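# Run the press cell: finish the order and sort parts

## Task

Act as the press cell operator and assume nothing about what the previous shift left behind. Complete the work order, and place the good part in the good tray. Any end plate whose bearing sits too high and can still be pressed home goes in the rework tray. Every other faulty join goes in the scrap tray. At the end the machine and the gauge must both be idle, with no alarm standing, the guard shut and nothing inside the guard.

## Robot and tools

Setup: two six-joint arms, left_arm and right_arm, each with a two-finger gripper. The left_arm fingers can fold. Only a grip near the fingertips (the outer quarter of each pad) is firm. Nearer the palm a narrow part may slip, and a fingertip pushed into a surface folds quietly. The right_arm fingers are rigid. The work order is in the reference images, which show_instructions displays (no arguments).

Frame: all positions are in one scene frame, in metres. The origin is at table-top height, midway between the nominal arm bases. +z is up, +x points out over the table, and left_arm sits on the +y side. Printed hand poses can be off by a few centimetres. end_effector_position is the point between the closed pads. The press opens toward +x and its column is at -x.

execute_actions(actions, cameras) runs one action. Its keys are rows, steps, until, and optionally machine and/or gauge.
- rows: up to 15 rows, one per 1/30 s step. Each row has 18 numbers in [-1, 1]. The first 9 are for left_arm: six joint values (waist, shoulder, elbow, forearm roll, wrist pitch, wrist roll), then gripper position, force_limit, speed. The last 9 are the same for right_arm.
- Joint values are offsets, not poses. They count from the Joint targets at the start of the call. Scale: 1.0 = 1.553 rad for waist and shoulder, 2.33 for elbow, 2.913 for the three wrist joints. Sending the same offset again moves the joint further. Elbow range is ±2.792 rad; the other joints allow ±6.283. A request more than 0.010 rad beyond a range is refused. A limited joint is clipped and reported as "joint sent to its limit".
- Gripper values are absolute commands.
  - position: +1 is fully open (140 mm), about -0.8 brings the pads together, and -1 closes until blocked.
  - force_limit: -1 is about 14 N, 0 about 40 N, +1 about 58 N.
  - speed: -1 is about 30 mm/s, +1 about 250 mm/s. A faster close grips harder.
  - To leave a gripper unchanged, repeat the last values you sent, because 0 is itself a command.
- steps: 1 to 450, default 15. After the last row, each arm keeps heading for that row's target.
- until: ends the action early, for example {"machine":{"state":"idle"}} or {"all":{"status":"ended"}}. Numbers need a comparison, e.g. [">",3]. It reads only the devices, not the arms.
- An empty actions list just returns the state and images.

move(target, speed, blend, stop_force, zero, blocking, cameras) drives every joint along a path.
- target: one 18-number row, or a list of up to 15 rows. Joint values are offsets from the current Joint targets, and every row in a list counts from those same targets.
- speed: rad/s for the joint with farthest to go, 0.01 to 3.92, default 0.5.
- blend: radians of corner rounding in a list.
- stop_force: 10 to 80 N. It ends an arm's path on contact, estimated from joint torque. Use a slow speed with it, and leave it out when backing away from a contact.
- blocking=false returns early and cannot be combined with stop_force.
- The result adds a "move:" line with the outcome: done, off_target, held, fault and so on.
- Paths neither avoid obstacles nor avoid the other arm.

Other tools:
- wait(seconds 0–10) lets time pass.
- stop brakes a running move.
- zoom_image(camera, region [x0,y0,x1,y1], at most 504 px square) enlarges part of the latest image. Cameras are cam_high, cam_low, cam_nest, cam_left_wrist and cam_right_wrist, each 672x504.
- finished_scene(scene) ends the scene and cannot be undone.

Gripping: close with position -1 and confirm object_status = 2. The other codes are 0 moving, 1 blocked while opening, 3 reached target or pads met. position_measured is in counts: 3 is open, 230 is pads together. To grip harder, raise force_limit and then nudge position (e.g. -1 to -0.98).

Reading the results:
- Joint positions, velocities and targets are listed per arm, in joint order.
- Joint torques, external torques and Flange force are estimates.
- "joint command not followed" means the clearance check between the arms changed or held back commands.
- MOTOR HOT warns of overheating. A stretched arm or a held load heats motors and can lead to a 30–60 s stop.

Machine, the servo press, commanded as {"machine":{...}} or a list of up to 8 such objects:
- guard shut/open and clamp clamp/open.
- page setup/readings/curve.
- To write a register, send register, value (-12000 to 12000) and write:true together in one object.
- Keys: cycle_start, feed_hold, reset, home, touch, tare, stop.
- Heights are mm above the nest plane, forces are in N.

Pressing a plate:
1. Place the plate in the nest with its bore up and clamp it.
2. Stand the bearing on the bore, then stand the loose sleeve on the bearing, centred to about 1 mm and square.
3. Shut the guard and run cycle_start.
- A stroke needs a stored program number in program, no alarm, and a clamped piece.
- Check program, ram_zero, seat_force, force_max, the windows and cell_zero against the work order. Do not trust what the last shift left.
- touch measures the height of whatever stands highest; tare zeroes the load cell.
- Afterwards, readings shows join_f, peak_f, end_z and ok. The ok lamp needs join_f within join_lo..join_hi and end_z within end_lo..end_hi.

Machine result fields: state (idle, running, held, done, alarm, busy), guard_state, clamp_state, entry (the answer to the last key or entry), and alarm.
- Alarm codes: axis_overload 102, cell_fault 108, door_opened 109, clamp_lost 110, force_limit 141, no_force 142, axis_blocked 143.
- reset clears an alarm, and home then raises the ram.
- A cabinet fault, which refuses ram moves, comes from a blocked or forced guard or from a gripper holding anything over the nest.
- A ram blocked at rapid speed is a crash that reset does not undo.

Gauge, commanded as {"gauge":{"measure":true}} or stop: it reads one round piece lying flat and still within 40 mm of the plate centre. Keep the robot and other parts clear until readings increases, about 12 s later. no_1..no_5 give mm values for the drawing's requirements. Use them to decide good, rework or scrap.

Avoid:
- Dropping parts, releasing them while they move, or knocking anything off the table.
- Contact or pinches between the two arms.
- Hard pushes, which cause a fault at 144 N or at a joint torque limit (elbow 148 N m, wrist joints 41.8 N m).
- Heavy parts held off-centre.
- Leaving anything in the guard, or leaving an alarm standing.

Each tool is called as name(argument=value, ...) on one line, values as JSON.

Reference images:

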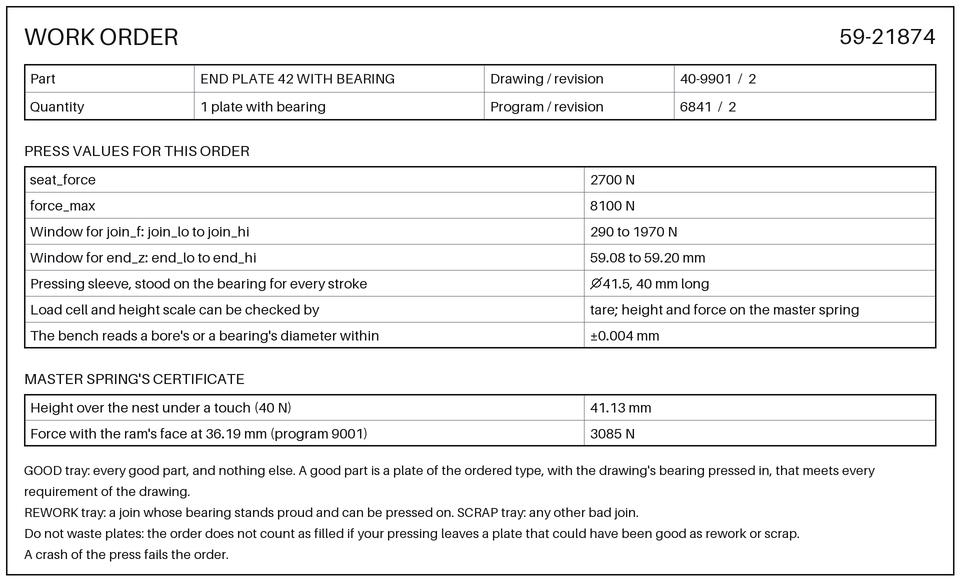

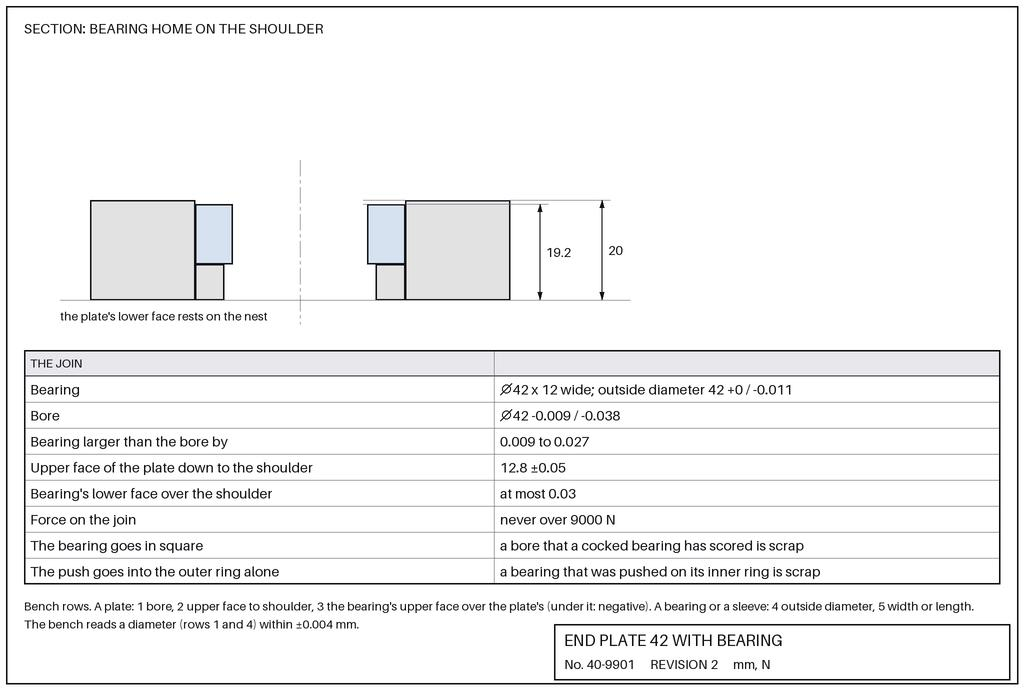

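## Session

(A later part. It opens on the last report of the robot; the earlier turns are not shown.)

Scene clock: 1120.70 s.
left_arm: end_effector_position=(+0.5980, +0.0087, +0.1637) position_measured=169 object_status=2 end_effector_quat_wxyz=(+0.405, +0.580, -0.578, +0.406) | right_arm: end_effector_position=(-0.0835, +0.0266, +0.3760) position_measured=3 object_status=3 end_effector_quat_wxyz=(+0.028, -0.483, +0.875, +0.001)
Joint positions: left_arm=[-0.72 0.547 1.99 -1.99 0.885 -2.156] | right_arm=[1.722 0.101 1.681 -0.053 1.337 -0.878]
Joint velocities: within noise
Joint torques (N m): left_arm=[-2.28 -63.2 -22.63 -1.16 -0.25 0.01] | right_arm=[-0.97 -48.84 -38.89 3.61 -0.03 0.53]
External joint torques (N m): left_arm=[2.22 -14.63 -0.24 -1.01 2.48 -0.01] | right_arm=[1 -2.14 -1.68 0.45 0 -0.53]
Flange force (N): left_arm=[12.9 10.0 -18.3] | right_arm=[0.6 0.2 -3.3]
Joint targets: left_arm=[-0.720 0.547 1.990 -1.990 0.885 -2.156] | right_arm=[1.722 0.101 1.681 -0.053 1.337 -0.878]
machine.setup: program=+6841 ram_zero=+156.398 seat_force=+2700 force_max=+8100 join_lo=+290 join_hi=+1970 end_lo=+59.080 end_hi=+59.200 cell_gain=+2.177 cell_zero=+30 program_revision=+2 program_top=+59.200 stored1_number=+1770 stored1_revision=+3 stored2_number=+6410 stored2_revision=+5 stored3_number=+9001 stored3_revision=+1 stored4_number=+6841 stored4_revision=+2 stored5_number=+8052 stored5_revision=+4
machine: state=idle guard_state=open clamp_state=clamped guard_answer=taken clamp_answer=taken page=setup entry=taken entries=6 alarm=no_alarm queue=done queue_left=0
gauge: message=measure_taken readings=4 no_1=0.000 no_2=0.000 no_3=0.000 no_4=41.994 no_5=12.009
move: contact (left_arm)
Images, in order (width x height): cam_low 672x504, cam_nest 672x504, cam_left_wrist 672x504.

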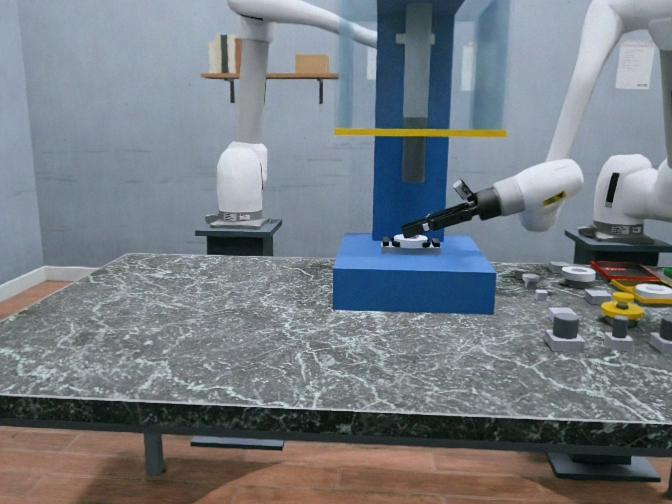

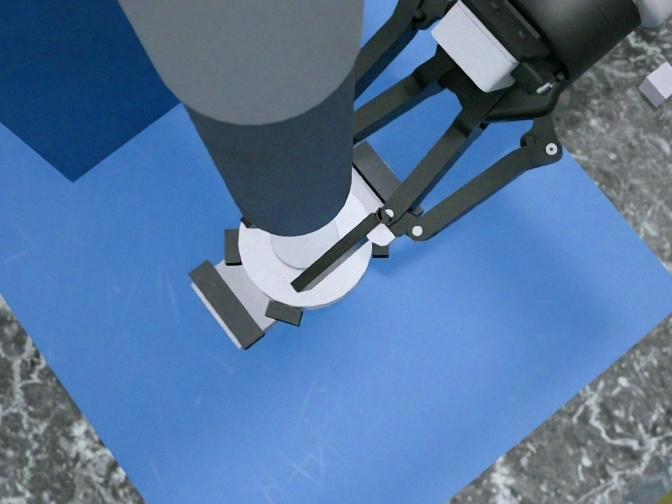

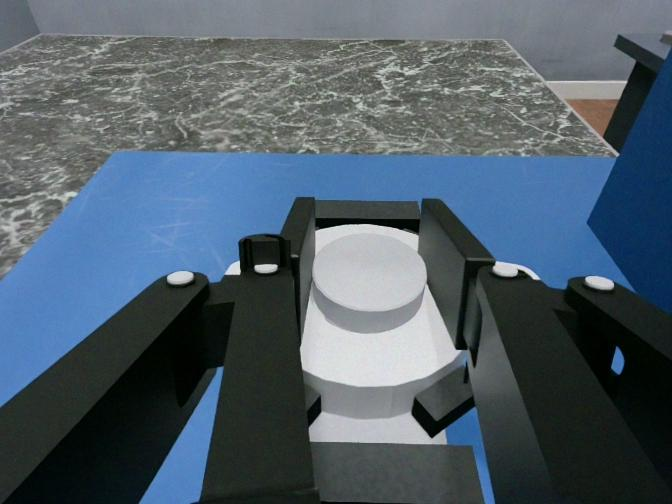

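move(target=[0.0004,-0.0041,-0.0004,0.0019,-0.001,-0.003,-1,0,-1,0,0,0,0,0,0,1,1,1], speed=0.02, cameras=[])

move(target=[0,0.0082,0.0009,-0.0038,0.0021,0.0061,-1,0,-1,0,0,0,0,0,0,1,1,1], speed=0.01, stop_force=10, cameras=["cam_left_wrist","cam_nest","cam_low"])

zoom_image(camera="cam_left_wrist", region=[305, 275, 435, 345])

Scene clock: 1133.80 s.
left_arm: end_effector_position=(+0.5984, +0.0090, +0.1680) position_measured=169 object_status=2 end_effector_quat_wxyz=(+0.405, +0.580, -0.578, +0.406) | right_arm: end_effector_position=(-0.0835, +0.0266, +0.3760) position_measured=3 object_status=3 end_effector_quat_wxyz=(+0.028, -0.483, +0.875, +0.001)
Joint positions: left_arm=[-0.72 0.541 1.989 -1.985 0.882 -2.165] | right_arm=[1.722 0.101 1.681 -0.053 1.337 -0.878]
Joint velocities: within noise
Joint torques (N m): left_arm=[0.65 -70.96 -24.71 -2.06 2.39 0.04] | right_arm=[-0.87 -48.89 -38.86 3.56 -0.05 0.47]
External joint torques (N m): left_arm=[-0.75 -6.49 1.5 -0.12 -0.17 -0.04] | right_arm=[0.92 -2.01 -1.59 0.49 0.02 -0.47]
Flange force (N): left_arm=[6.9 8.5 -7.6] | right_arm=[0.6 0.2 -3.1]
Joint targets: left_arm=[-0.720 0.541 1.989 -1.985 0.882 -2.165] | right_arm=[1.722 0.101 1.681 -0.053 1.337 -0.878]
machine.setup: program=+6841 ram_zero=+156.398 seat_force=+2700 force_max=+8100 join_lo=+290 join_hi=+1970 end_lo=+59.080 end_hi=+59.200 cell_gain=+2.177 cell_zero=+30 program_revision=+2 program_top=+59.200 stored1_number=+1770 stored1_revision=+3 stored2_number=+6410 stored2_revision=+5 stored3_number=+9001 stored3_revision=+1 stored4_number=+6841 stored4_revision=+2 stored5_number=+8052 stored5_revision=+4
machine: state=idle guard_state=open clamp_state=clamped guard_answer=taken clamp_answer=taken page=setup entry=taken entries=6 alarm=no_alarm queue=done queue_left=0
gauge: message=measure_taken readings=4 no_1=0.000 no_2=0.000 no_3=0.000 no_4=41.994 no_5=12.009
move: done
No camera images: "cameras" was empty.

Scene clock: 1135.33 s.
left_arm: end_effector_position=(+0.5984, +0.0090, +0.1636) position_measured=169 object_status=2 end_effector_quat_wxyz=(+0.405, +0.580, -0.578, +0.406) | right_arm: end_effector_position=(-0.0835, +0.0266, +0.3760) position_measured=3 object_status=3 end_effector_quat_wxyz=(+0.028, -0.483, +0.875, +0.001)
Joint positions: left_arm=[-0.72 0.547 1.99 -1.991 0.885 -2.155] | right_arm=[1.722 0.101 1.681 -0.053 1.337 -0.878]
Joint velocities: within noise
Joint torques (N m): left_arm=[-3.34 -60.24 -21.93 -0.98 -1.27 -0.02] | right_arm=[-0.89 -49.01 -38.65 3.57 -0.11 0.5]
External joint torques (N m): left_arm=[3.31 -17.52 -1.08 -1.2 3.5 0.02] | right_arm=[0.9 -1.98 -2 0.49 0.07 -0.5]
Flange force (N): left_arm=[15.1 10.0 -22.1] | right_arm=[-0.1 0.7 -3.8]
Joint targets: left_arm=[-0.720 0.547 1.990 -1.991 0.885 -2.155] | right_arm=[1.722 0.101 1.681 -0.053 1.337 -0.878]
machine.setup: program=+6841 ram_zero=+156.398 seat_force=+2700 force_max=+8100 join_lo=+290 join_hi=+1970 end_lo=+59.080 end_hi=+59.200 cell_gain=+2.177 cell_zero=+30 program_revision=+2 program_top=+59.200 stored1_number=+1770 stored1_revision=+3 stored2_number=+6410 stored2_revision=+5 stored3_number=+9001 stored3_revision=+1 stored4_number=+6841 stored4_revision=+2 stored5_number=+8052 stored5_revision=+4
machine: state=idle guard_state=open clamp_state=clamped guard_answer=taken clamp_answer=taken page=setup entry=taken entries=6 alarm=no_alarm queue=done queue_left=0
gauge: message=measure_taken readings=4 no_1=0.000 no_2=0.000 no_3=0.000 no_4=41.994 no_5=12.009
move: contact (left_arm)
Images, in order (width x height): cam_low 672x504, cam_nest 672x504, cam_left_wrist 672x504.

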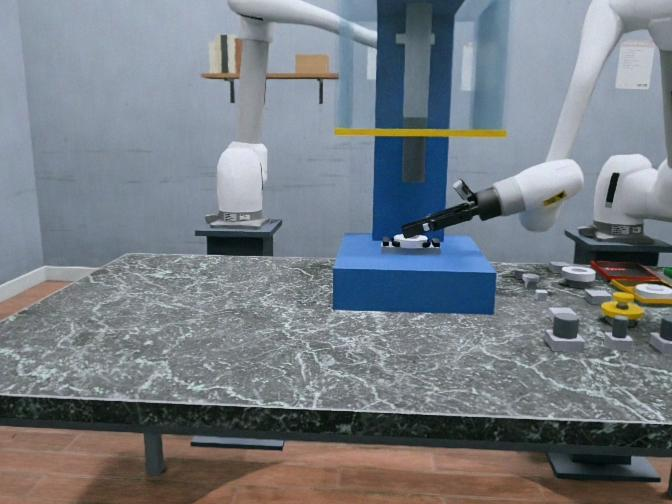

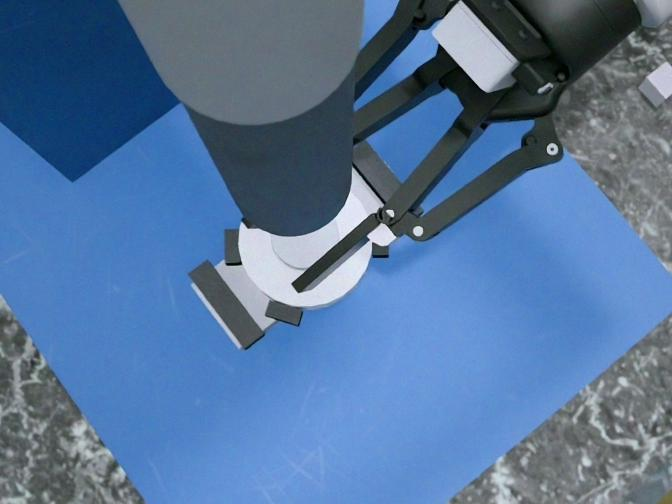

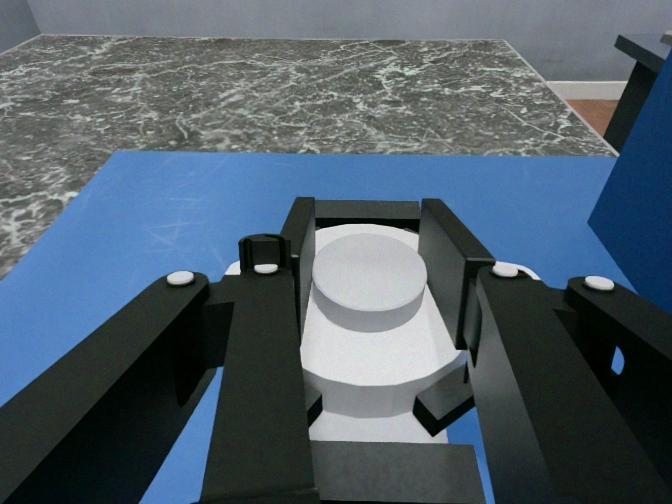

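Scaled by 3.877 from the camera's 672x504 image, which has a finer 960x720 frame.

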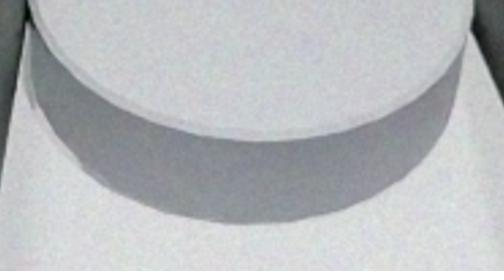

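execute_actions(actions=[{"rows":[[0,0,0,0,0,0,0.1,0,-1,0,0,0,0,0,0,1,1,1]],"steps":50}], cameras=["cam_left_wrist","cam_nest"])

zoom_image(camera="cam_left_wrist", region=[305, 275, 435, 345])

Scene clock: 1140.33 s.
left_arm: end_effector_position=(+0.5983, +0.0090, +0.1635) position_measured=117 object_status=3 end_effector_quat_wxyz=(+0.405, +0.580, -0.578, +0.406) | right_arm: end_effector_position=(-0.0835, +0.0266, +0.3760) position_measured=3 object_status=3 end_effector_quat_wxyz=(+0.028, -0.483, +0.875, +0.001)
Joint positions: left_arm=[-0.72 0.547 1.99 -1.991 0.885 -2.155] | right_arm=[1.722 0.101 1.681 -0.053 1.337 -0.878]
Joint velocities: within noise
Joint torques (N m): left_arm=[0.42 -71.33 -24.27 -1.85 2.18 -0.1] | right_arm=[-1.37 -49.38 -38.87 3.51 -0.1 0.49]
External joint torques (N m): left_arm=[-0.54 -6.32 1.54 -0.3 0.04 0.1] | right_arm=[1.39 -1.36 -1.51 0.53 0.07 -0.49]
Flange force (N): left_arm=[6.0 8.6 -7.6] | right_arm=[0.4 1.4 -2.9]
Joint targets: left_arm=[-0.720 0.547 1.990 -1.991 0.885 -2.155] | right_arm=[1.722 0.101 1.681 -0.053 1.337 -0.878]
machine.setup: program=+6841 ram_zero=+156.398 seat_force=+2700 force_max=+8100 join_lo=+290 join_hi=+1970 end_lo=+59.080 end_hi=+59.200 cell_gain=+2.177 cell_zero=+30 program_revision=+2 program_top=+59.200 stored1_number=+1770 stored1_revision=+3 stored2_number=+6410 stored2_revision=+5 stored3_number=+9001 stored3_revision=+1 stored4_number=+6841 stored4_revision=+2 stored5_number=+8052 stored5_revision=+4
machine: state=idle guard_state=open clamp_state=clamped guard_answer=taken clamp_answer=taken page=setup entry=taken entries=6 alarm=no_alarm queue=done queue_left=0
gauge: message=measure_taken readings=4 no_1=0.000 no_2=0.000 no_3=0.000 no_4=41.994 no_5=12.009
Images, in order (width x height): cam_nest 672x504, cam_left_wrist 672x504.

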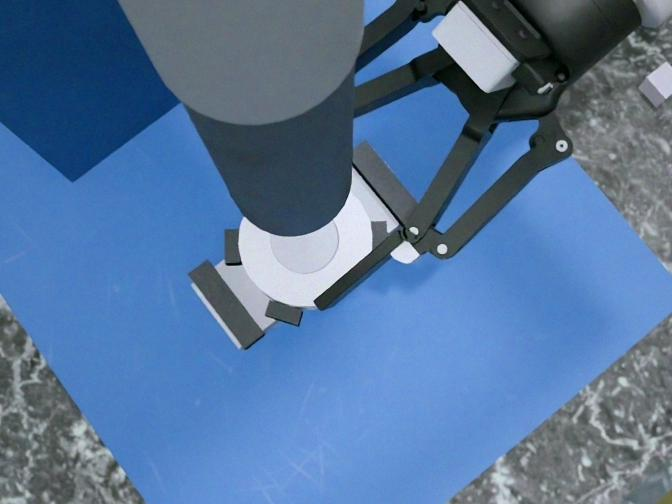

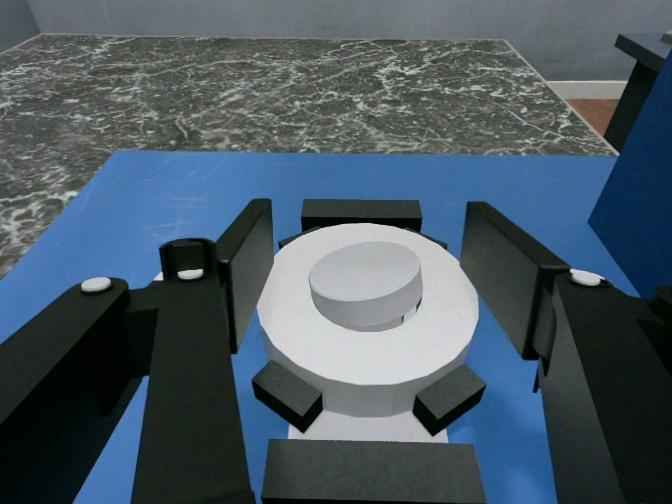

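Scaled by 3.877 from the camera's 672x504 image, which has a finer 960x720 frame.

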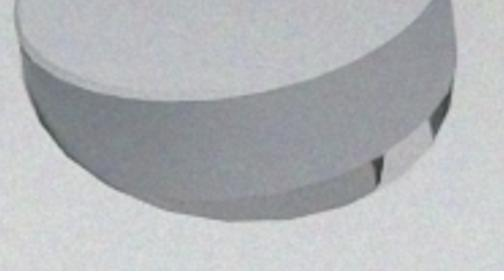

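zoom_image(camera="cam_nest", region=[220, 160, 400, 320])

zoom_image(camera="cam_left_wrist", region=[240, 190, 490, 390])

zoom_image(camera="cam_low", region=[380, 210, 450, 260])

Scaled by 2.800 from the camera's 672x504 image, which has a finer 960x720 frame.

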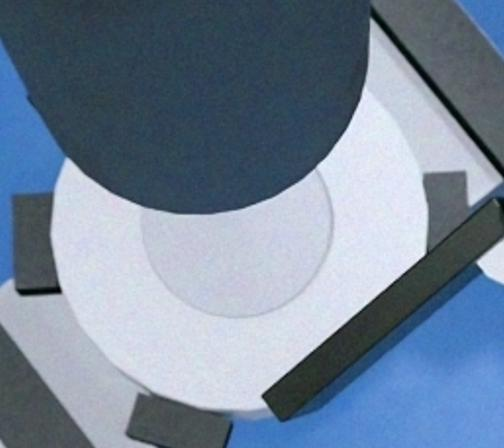

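Scaled by 2.016 from the camera's 672x504 image, which has a finer 960x720 frame.

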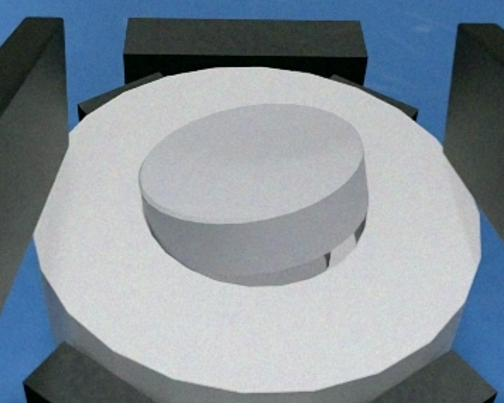

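This scene's latest camera images include none from cam_low. They are from: cam_nest, cam_left_wrist. cam_low's image comes with the result of a call that names it in "cameras".

execute_actions(actions=[{"rows":[[0,0,0,0,0,0,-1,-0.6,-1,0,0,0,0,0,0,1,1,1]],"steps":80}], cameras=["cam_left_wrist","cam_nest","cam_low"])

zoom_image(camera="cam_left_wrist", region=[280, 210, 480, 360])

zoom_image(camera="cam_low", region=[380, 210, 450, 260])

Scene clock: 1157.73 s.
left_arm: end_effector_position=(+0.5984, +0.0090, +0.1636) position_measured=171 object_status=2 end_effector_quat_wxyz=(+0.405, +0.580, -0.578, +0.406) | right_arm: end_effector_position=(-0.0835, +0.0266, +0.3760) position_measured=3 object_status=3 end_effector_quat_wxyz=(+0.028, -0.483, +0.875, +0.001)
Joint positions: left_arm=[-0.72 0.547 1.99 -1.991 0.885 -2.155] | right_arm=[1.722 0.101 1.681 -0.053 1.337 -0.878]
Joint velocities: within noise
Joint torques (N m): left_arm=[2.89 -56.18 -16.01 -0.27 -3.92 -0.29] | right_arm=[-0.83 -48.94 -39.01 3.59 -0.06 0.48]
External joint torques (N m): left_arm=[-2.96 -21.36 -6.81 -1.9 6.15 0.29] | right_arm=[0.83 -1.92 -1.6 0.47 0.03 -0.49]
Flange force (N): left_arm=[22.1 11.3 -13.7] | right_arm=[0.3 0.2 -3.1]
Joint targets: left_arm=[-0.720 0.547 1.990 -1.991 0.885 -2.155] | right_arm=[1.722 0.101 1.681 -0.053 1.337 -0.878]
machine.setup: program=+6841 ram_zero=+156.398 seat_force=+2700 force_max=+8100 join_lo=+290 join_hi=+1970 end_lo=+59.080 end_hi=+59.200 cell_gain=+2.177 cell_zero=+30 program_revision=+2 program_top=+59.200 stored1_number=+1770 stored1_revision=+3 stored2_number=+6410 stored2_revision=+5 stored3_number=+9001 stored3_revision=+1 stored4_number=+6841 stored4_revision=+2 stored5_number=+8052 stored5_revision=+4
machine: state=idle guard_state=open clamp_state=clamped guard_answer=taken clamp_answer=taken page=setup entry=taken entries=6 alarm=no_alarm queue=done queue_left=0
gauge: message=measure_taken readings=4 no_1=0.000 no_2=0.000 no_3=0.000 no_4=41.994 no_5=12.009
Images, in order (width x height): cam_low 672x504, cam_nest 672x504, cam_left_wrist 672x504.

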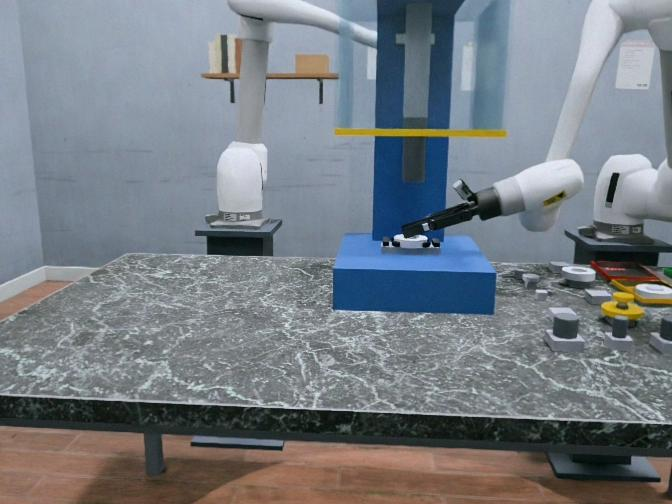

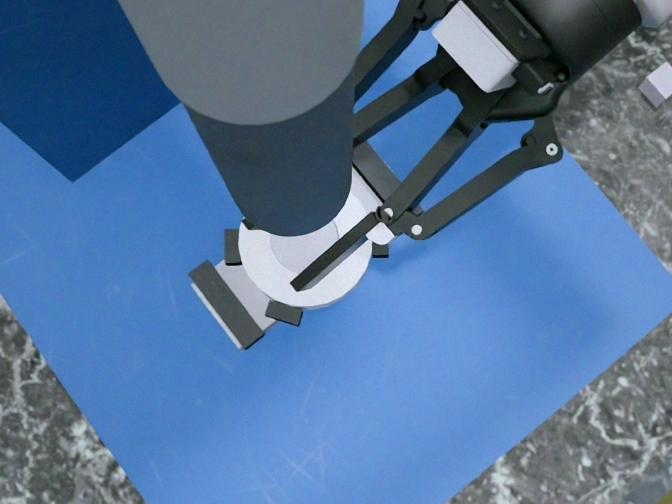

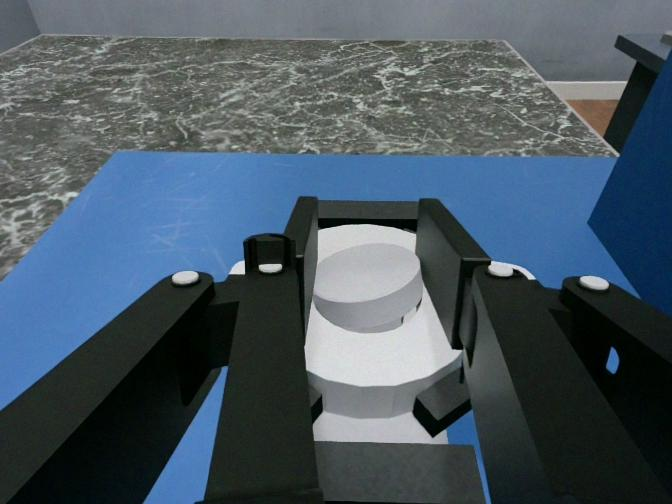

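Scaled by 2.520 from the camera's 672x504 image, which has a finer 960x720 frame.

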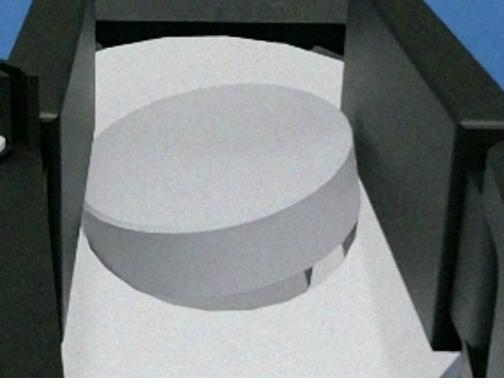

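Scaled by 7.200 from the camera's 672x504 image, which has a finer 960x720 frame.

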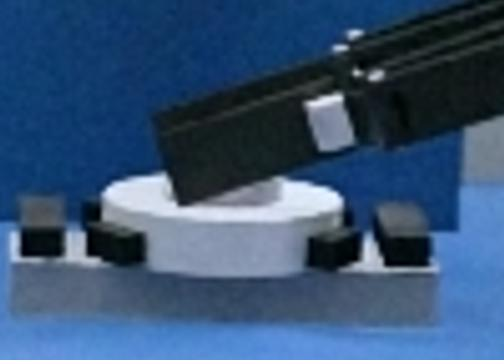

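move(target=[[0,-0.0085,-0.0009,0.0041,-0.0023,-0.0069,-1,-0.6,-1,0,0,0,0,0,0,1,1,1],[0.0144,-0.044,0.0027,0.0241,-0.0039,-0.0282,-1,-0.6,-1,0,0,0,0,0,0,1,1,1]], speed=[0.02,0.1], cameras=["cam_left_wrist","cam_nest"])

Scene clock: 1182.87 s.
left_arm: end_effector_position=(+0.6001, +0.0262, +0.2047) position_measured=230 object_status=3 end_effector_quat_wxyz=(+0.405, +0.580, -0.578, +0.406) | right_arm: end_effector_position=(-0.0835, +0.0266, +0.3760) position_measured=3 object_status=3 end_effector_quat_wxyz=(+0.028, -0.483, +0.875, +0.001)
Joint positions: left_arm=[-0.697 0.479 1.996 -1.92 0.874 -2.237] | right_arm=[1.722 0.101 1.681 -0.053 1.337 -0.878]
Joint velocities: within noise
Joint torques (N m): left_arm=[0.08 -67.78 -26.35 -1.97 2.06 -0.12] | right_arm=[-1.36 -49.67 -38.87 3.55 -0.09 0.49]
External joint torques (N m): left_arm=[-0.22 -5.91 1.06 -0.26 0.06 0.12] | right_arm=[1.37 -1.13 -1.57 0.49 0.06 -0.49]
Flange force (N): left_arm=[5.1 7.6 -7.0] | right_arm=[0.0 1.7 -2.9]
Joint targets: left_arm=[-0.697 0.479 1.996 -1.920 0.874 -2.237] | right_arm=[1.722 0.101 1.681 -0.053 1.337 -0.878]
machine.setup: program=+6841 ram_zero=+156.398 seat_force=+2700 force_max=+8100 join_lo=+290 join_hi=+1970 end_lo=+59.080 end_hi=+59.200 cell_gain=+2.177 cell_zero=+30 program_revision=+2 program_top=+59.200 stored1_number=+1770 stored1_revision=+3 stored2_number=+6410 stored2_revision=+5 stored3_number=+9001 stored3_revision=+1 stored4_number=+6841 stored4_revision=+2 stored5_number=+8052 stored5_revision=+4
machine: state=idle guard_state=open clamp_state=clamped guard_answer=taken clamp_answer=taken page=setup entry=taken entries=6 alarm=no_alarm queue=done queue_left=0
gauge: message=measure_taken readings=4 no_1=0.000 no_2=0.000 no_3=0.000 no_4=41.994 no_5=12.009
move: done
Images, in order (width x height): cam_nest 672x504, cam_left_wrist 672x504.

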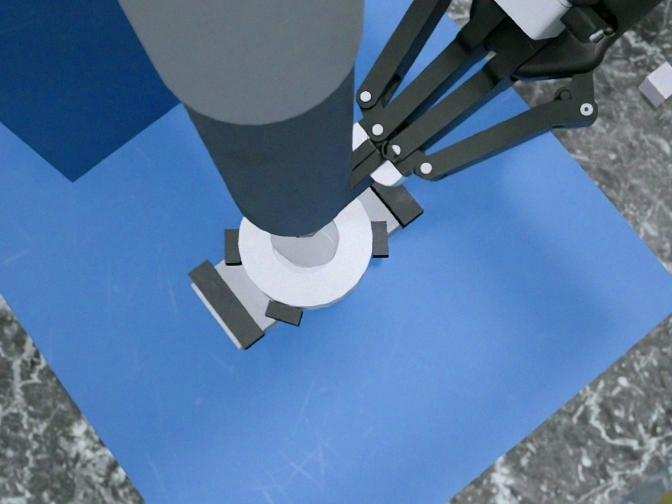

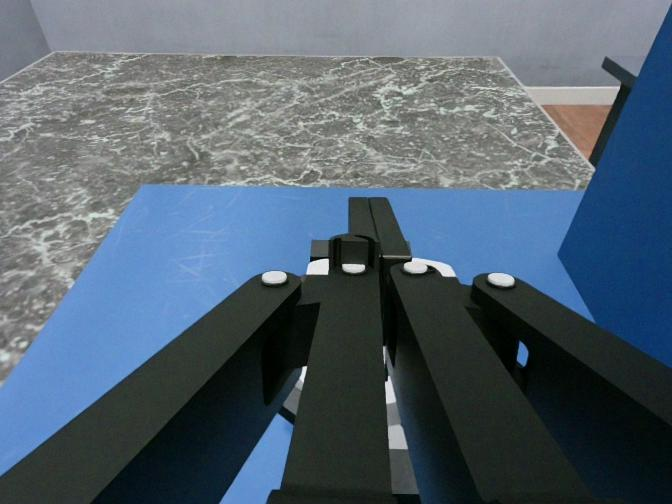

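move(target=[0.1178,-0.0787,0.053,0.0567,0.0376,-0.0123,0.1,0,-1,0,0,0,0,0,0,1,1,1], speed=0.3, cameras=["cam_left_wrist","cam_nest","cam_low"])

zoom_image(camera="cam_left_wrist", region=[270, 170, 470, 320])

zoom_image(camera="cam_nest", region=[220, 160, 400, 320])

Scene clock: 1189.47 s.
left_arm: end_effector_position=(+0.5994, +0.1589, +0.2352) position_measured=117 object_status=0 end_effector_quat_wxyz=(+0.405, +0.580, -0.578, +0.406) | right_arm: end_effector_position=(-0.0835, +0.0266, +0.3760) position_measured=3 object_status=3 end_effector_quat_wxyz=(+0.028, -0.483, +0.875, +0.001)
Joint positions: left_arm=[-0.514 0.357 2.12 -1.755 0.983 -2.273] | right_arm=[1.722 0.101 1.681 -0.053 1.337 -0.878]
Joint velocities: within noise
Joint torques (N m): left_arm=[0.51 -56.08 -25.68 -1.63 2.06 -0.11] | right_arm=[-0.9 -48.9 -38.95 3.55 -0.09 0.46]
External joint torques (N m): left_arm=[-0.58 -5.08 1.37 -0.29 -0.03 0.11] | right_arm=[0.93 -1.98 -1.51 0.49 0.06 -0.47]
Flange force (N): left_arm=[5.0 8.7 -4.5] | right_arm=[0.7 0.2 -3.1]
Joint targets: left_arm=[-0.514 0.357 2.120 -1.755 0.983 -2.273] | right_arm=[1.722 0.101 1.681 -0.053 1.337 -0.878]
machine.setup: program=+6841 ram_zero=+156.398 seat_force=+2700 force_max=+8100 join_lo=+290 join_hi=+1970 end_lo=+59.080 end_hi=+59.200 cell_gain=+2.177 cell_zero=+30 program_revision=+2 program_top=+59.200 stored1_number=+1770 stored1_revision=+3 stored2_number=+6410 stored2_revision=+5 stored3_number=+9001 stored3_revision=+1 stored4_number=+6841 stored4_revision=+2 stored5_number=+8052 stored5_revision=+4
machine: state=idle guard_state=open clamp_state=clamped guard_answer=taken clamp_answer=taken page=setup entry=taken entries=6 alarm=no_alarm queue=done queue_left=0
gauge: message=measure_taken readings=4 no_1=0.000 no_2=0.000 no_3=0.000 no_4=41.994 no_5=12.009
move: done
Images, in order (width x height): cam_low 672x504, cam_nest 672x504, cam_left_wrist 672x504.

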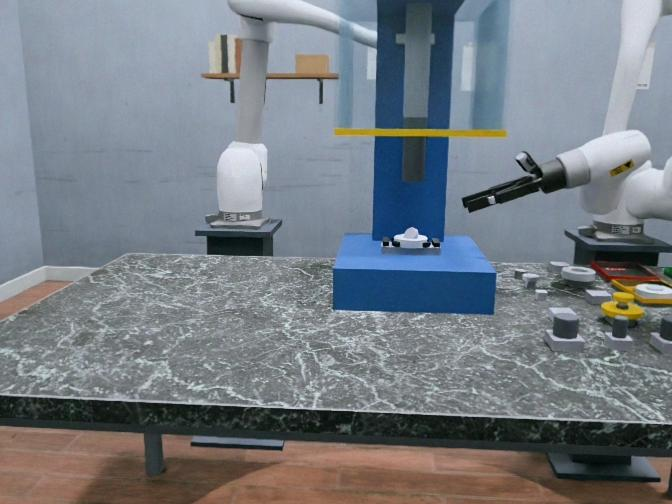

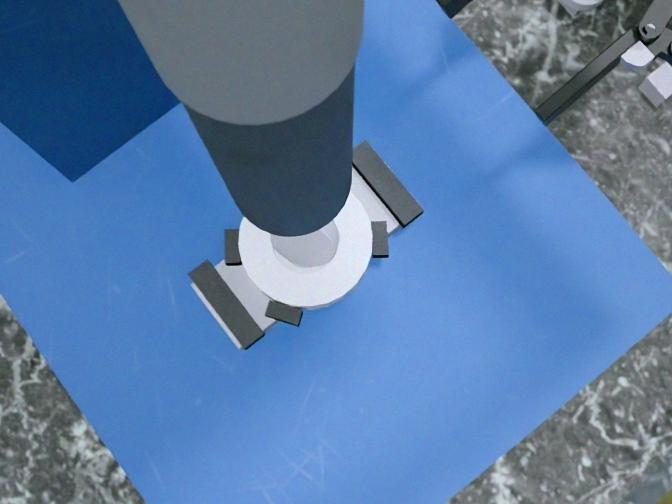

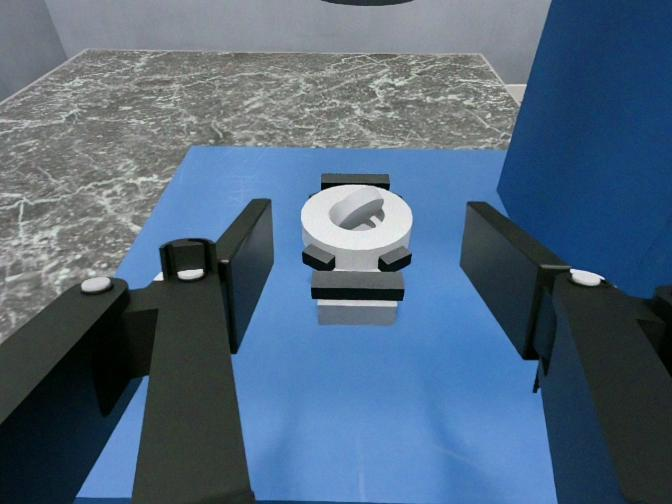

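Scaled by 2.520 from the camera's 672x504 image, which has a finer 960x720 frame.

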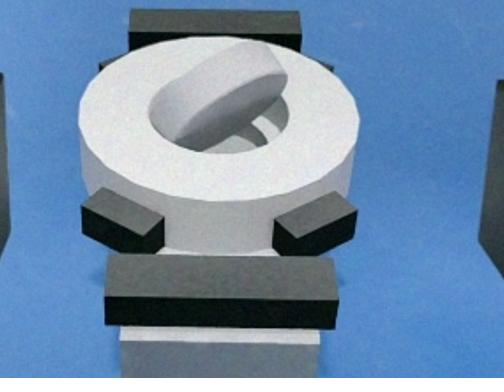

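Scaled by 2.800 from the camera's 672x504 image, which has a finer 960x720 frame.

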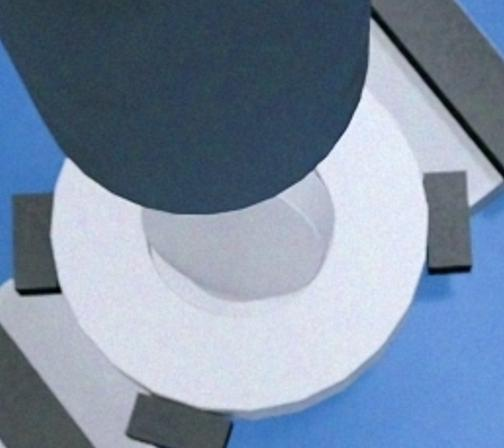

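zoom_image(camera="cam_low", region=[370, 200, 460, 265])

zoom_image(camera="cam_left_wrist", region=[310, 170, 420, 250])

Scaled by 5.600 from the camera's 672x504 image, which has a finer 960x720 frame.

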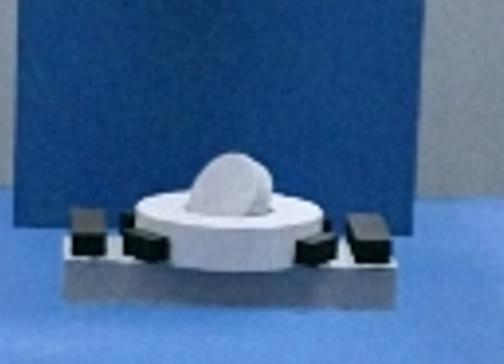

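Scaled by 4.582 from the camera's 672x504 image, which has a finer 960x720 frame.

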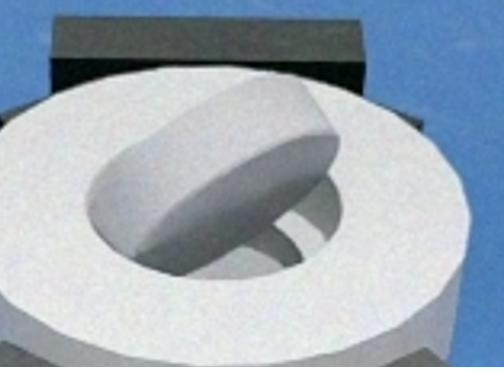

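move(target=[-0.1142,0.1126,-0.0443,-0.0739,-0.0273,0.0417,0.1,0,-1,0,0,0,0,0,0,1,1,1], speed=0.1, stop_force=12, cameras=["cam_left_wrist","cam_nest","cam_low"])

zoom_image(camera="cam_left_wrist", region=[260, 190, 480, 350])

zoom_image(camera="cam_low", region=[370, 200, 460, 265])

Scene clock: 1222.93 s.
left_arm: end_effector_position=(+0.5989, +0.0318, +0.1651) position_measured=117 object_status=3 end_effector_quat_wxyz=(+0.405, +0.581, -0.578, +0.406) | right_arm: end_effector_position=(-0.0835, +0.0266, +0.3760) position_measured=3 object_status=3 end_effector_quat_wxyz=(+0.028, -0.483, +0.875, +0.001)
Joint positions: left_arm=[-0.692 0.532 2.017 -1.97 0.904 -2.152] | right_arm=[1.722 0.101 1.681 -0.053 1.337 -0.878]
Joint velocities: within noise
Joint torques (N m): left_arm=[0.64 -69.49 -23.93 -1.79 2.21 -0.1] | right_arm=[-0.47 -48.87 -38.97 3.59 -0.12 0.51]
External joint torques (N m): left_arm=[-0.66 -6.11 1.96 -0.28 0 0.1] | right_arm=[0.49 -2.09 -1.59 0.46 0.08 -0.51]
Flange force (N): left_arm=[5.9 9.3 -7.4] | right_arm=[0.2 -0.4 -3.2]
Joint targets: left_arm=[-0.692 0.532 2.017 -1.970 0.904 -2.152] | right_arm=[1.722 0.101 1.681 -0.053 1.337 -0.878]
machine.setup: program=+6841 ram_zero=+156.398 seat_force=+2700 force_max=+8100 join_lo=+290 join_hi=+1970 end_lo=+59.080 end_hi=+59.200 cell_gain=+2.177 cell_zero=+30 program_revision=+2 program_top=+59.200 stored1_number=+1770 stored1_revision=+3 stored2_number=+6410 stored2_revision=+5 stored3_number=+9001 stored3_revision=+1 stored4_number=+6841 stored4_revision=+2 stored5_number=+8052 stored5_revision=+4
machine: state=idle guard_state=open clamp_state=clamped guard_answer=taken clamp_answer=taken page=setup entry=taken entries=6 alarm=no_alarm queue=done queue_left=0
gauge: message=measure_taken readings=4 no_1=0.000 no_2=0.000 no_3=0.000 no_4=41.994 no_5=12.009
move: done
Images, in order (width x height): cam_low 672x504, cam_nest 672x504, cam_left_wrist 672x504.

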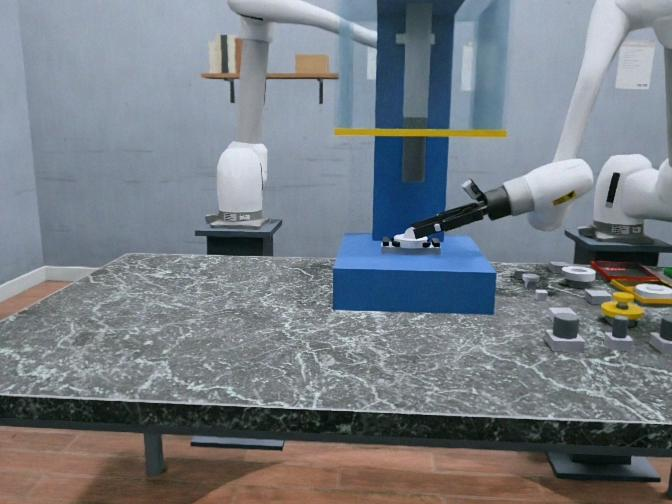

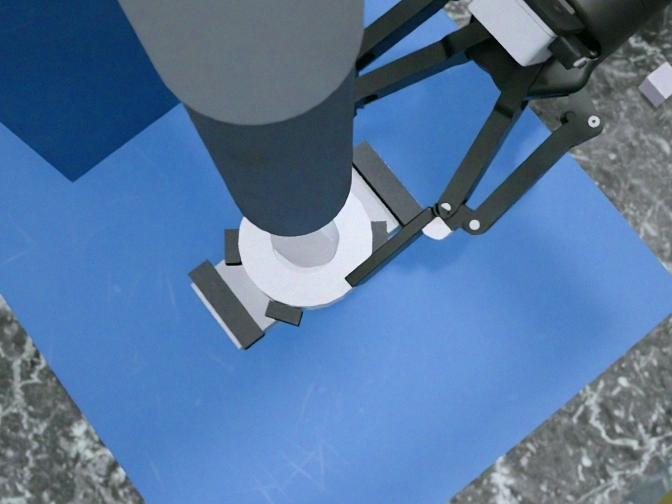

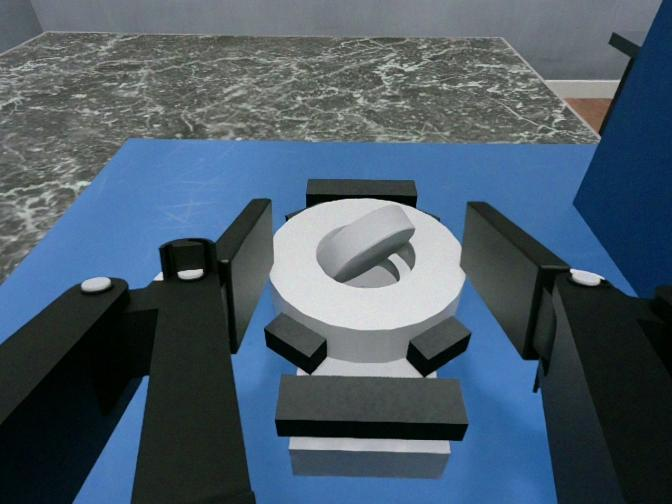

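Scaled by 2.291 from the camera's 672x504 image, which has a finer 960x720 frame.

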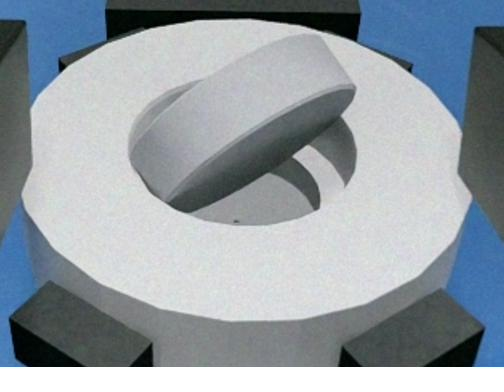

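Scaled by 5.600 from the camera's 672x504 image, which has a finer 960x720 frame.

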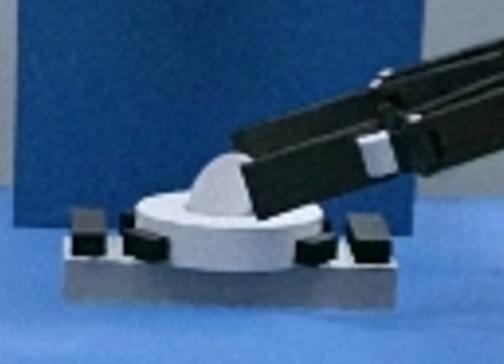

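move(target=[[0.1142,-0.1126,0.0443,0.0739,0.0273,-0.0417,0.1,0,-1,0,0,0,0,0,0,1,1,1],[0.1088,0.0985,-0.1753,0.2363,0.1596,-0.1001,0.1,0,-1,0,0,0,0,0,0,1,1,1],[0.061,0.1249,-0.1683,0.2154,0.1367,-0.0854,0.1,0,-1,0,0,0,0,0,0,1,1,1]], speed=[0.2,0.3,0.08], blend=[0.03,0.02,0], stop_force=15, cameras=["cam_left_wrist","cam_nest","cam_low"])

zoom_image(camera="cam_left_wrist", region=[260, 190, 480, 350])

zoom_image(camera="cam_low", region=[370, 200, 460, 265])

Scene clock: 1255.13 s.
left_arm: end_effector_position=(+0.6171, +0.0263, +0.1652) position_measured=117 object_status=3 end_effector_quat_wxyz=(-0.501, -0.399, +0.715, -0.279) | right_arm: end_effector_position=(-0.0835, +0.0266, +0.3760) position_measured=3 object_status=3 end_effector_quat_wxyz=(+0.028, -0.483, +0.875, +0.001)
Joint positions: left_arm=[-0.597 0.726 1.625 -1.343 1.302 -2.4] | right_arm=[1.722 0.101 1.681 -0.053 1.337 -0.878]
Joint velocities: within noise
Joint torques (N m): left_arm=[0.51 -90.31 -28.85 -0.94 1.8 -0.13] | right_arm=[-1.09 -49.07 -38.87 3.55 -0.05 0.54]
External joint torques (N m): left_arm=[-0.58 -7.34 1.43 -0.24 0 0.13] | right_arm=[1.12 -1.93 -1.7 0.51 0.02 -0.54]
Flange force (N): left_arm=[7.6 12.1 -1.8] | right_arm=[0.5 0.6 -3.3]
Joint targets: left_arm=[-0.597 0.726 1.625 -1.343 1.302 -2.400] | right_arm=[1.722 0.101 1.681 -0.053 1.337 -0.878]
machine.setup: program=+6841 ram_zero=+156.398 seat_force=+2700 force_max=+8100 join_lo=+290 join_hi=+1970 end_lo=+59.080 end_hi=+59.200 cell_gain=+2.177 cell_zero=+30 program_revision=+2 program_top=+59.200 stored1_number=+1770 stored1_revision=+3 stored2_number=+6410 stored2_revision=+5 stored3_number=+9001 stored3_revision=+1 stored4_number=+6841 stored4_revision=+2 stored5_number=+8052 stored5_revision=+4
machine: state=idle guard_state=open clamp_state=clamped guard_answer=taken clamp_answer=taken page=setup entry=taken entries=6 alarm=no_alarm queue=done queue_left=0
gauge: message=measure_taken readings=4 no_1=0.000 no_2=0.000 no_3=0.000 no_4=41.994 no_5=12.009
move: done
Images, in order (width x height): cam_low 672x504, cam_nest 672x504, cam_left_wrist 672x504.

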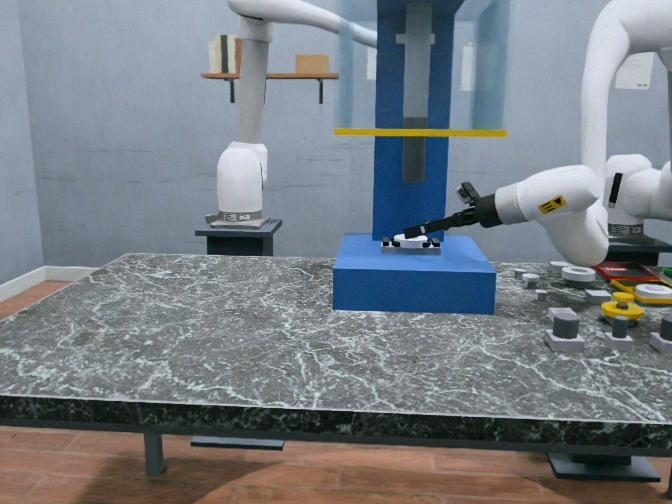

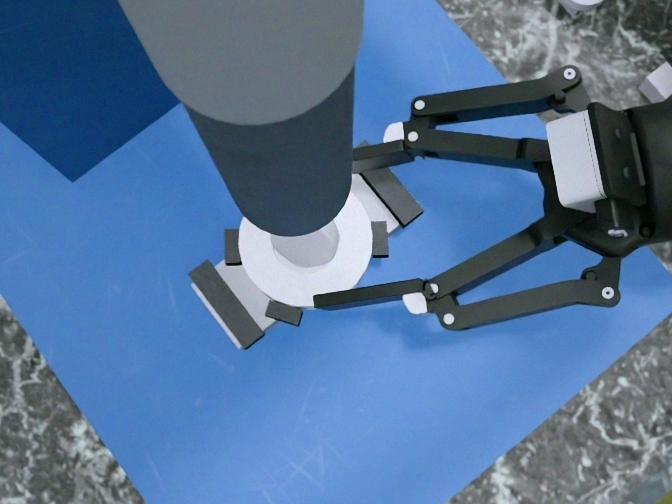

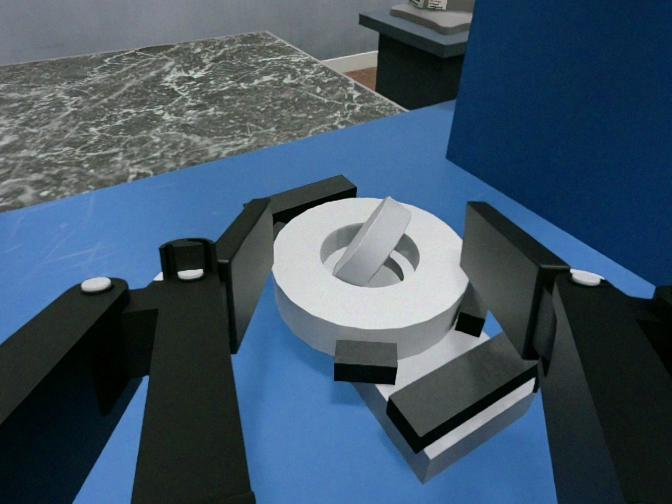

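Scaled by 2.291 from the camera's 672x504 image, which has a finer 960x720 frame.

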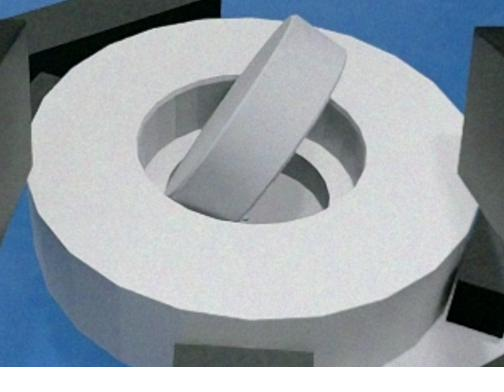

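Scaled by 5.600 from the camera's 672x504 image, which has a finer 960x720 frame.

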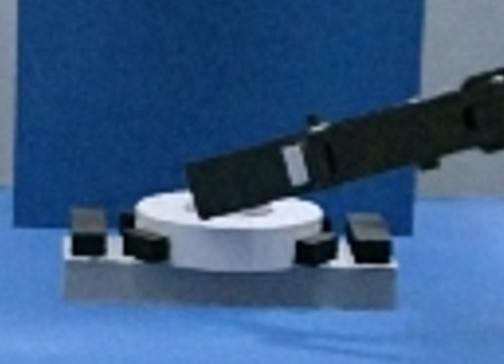

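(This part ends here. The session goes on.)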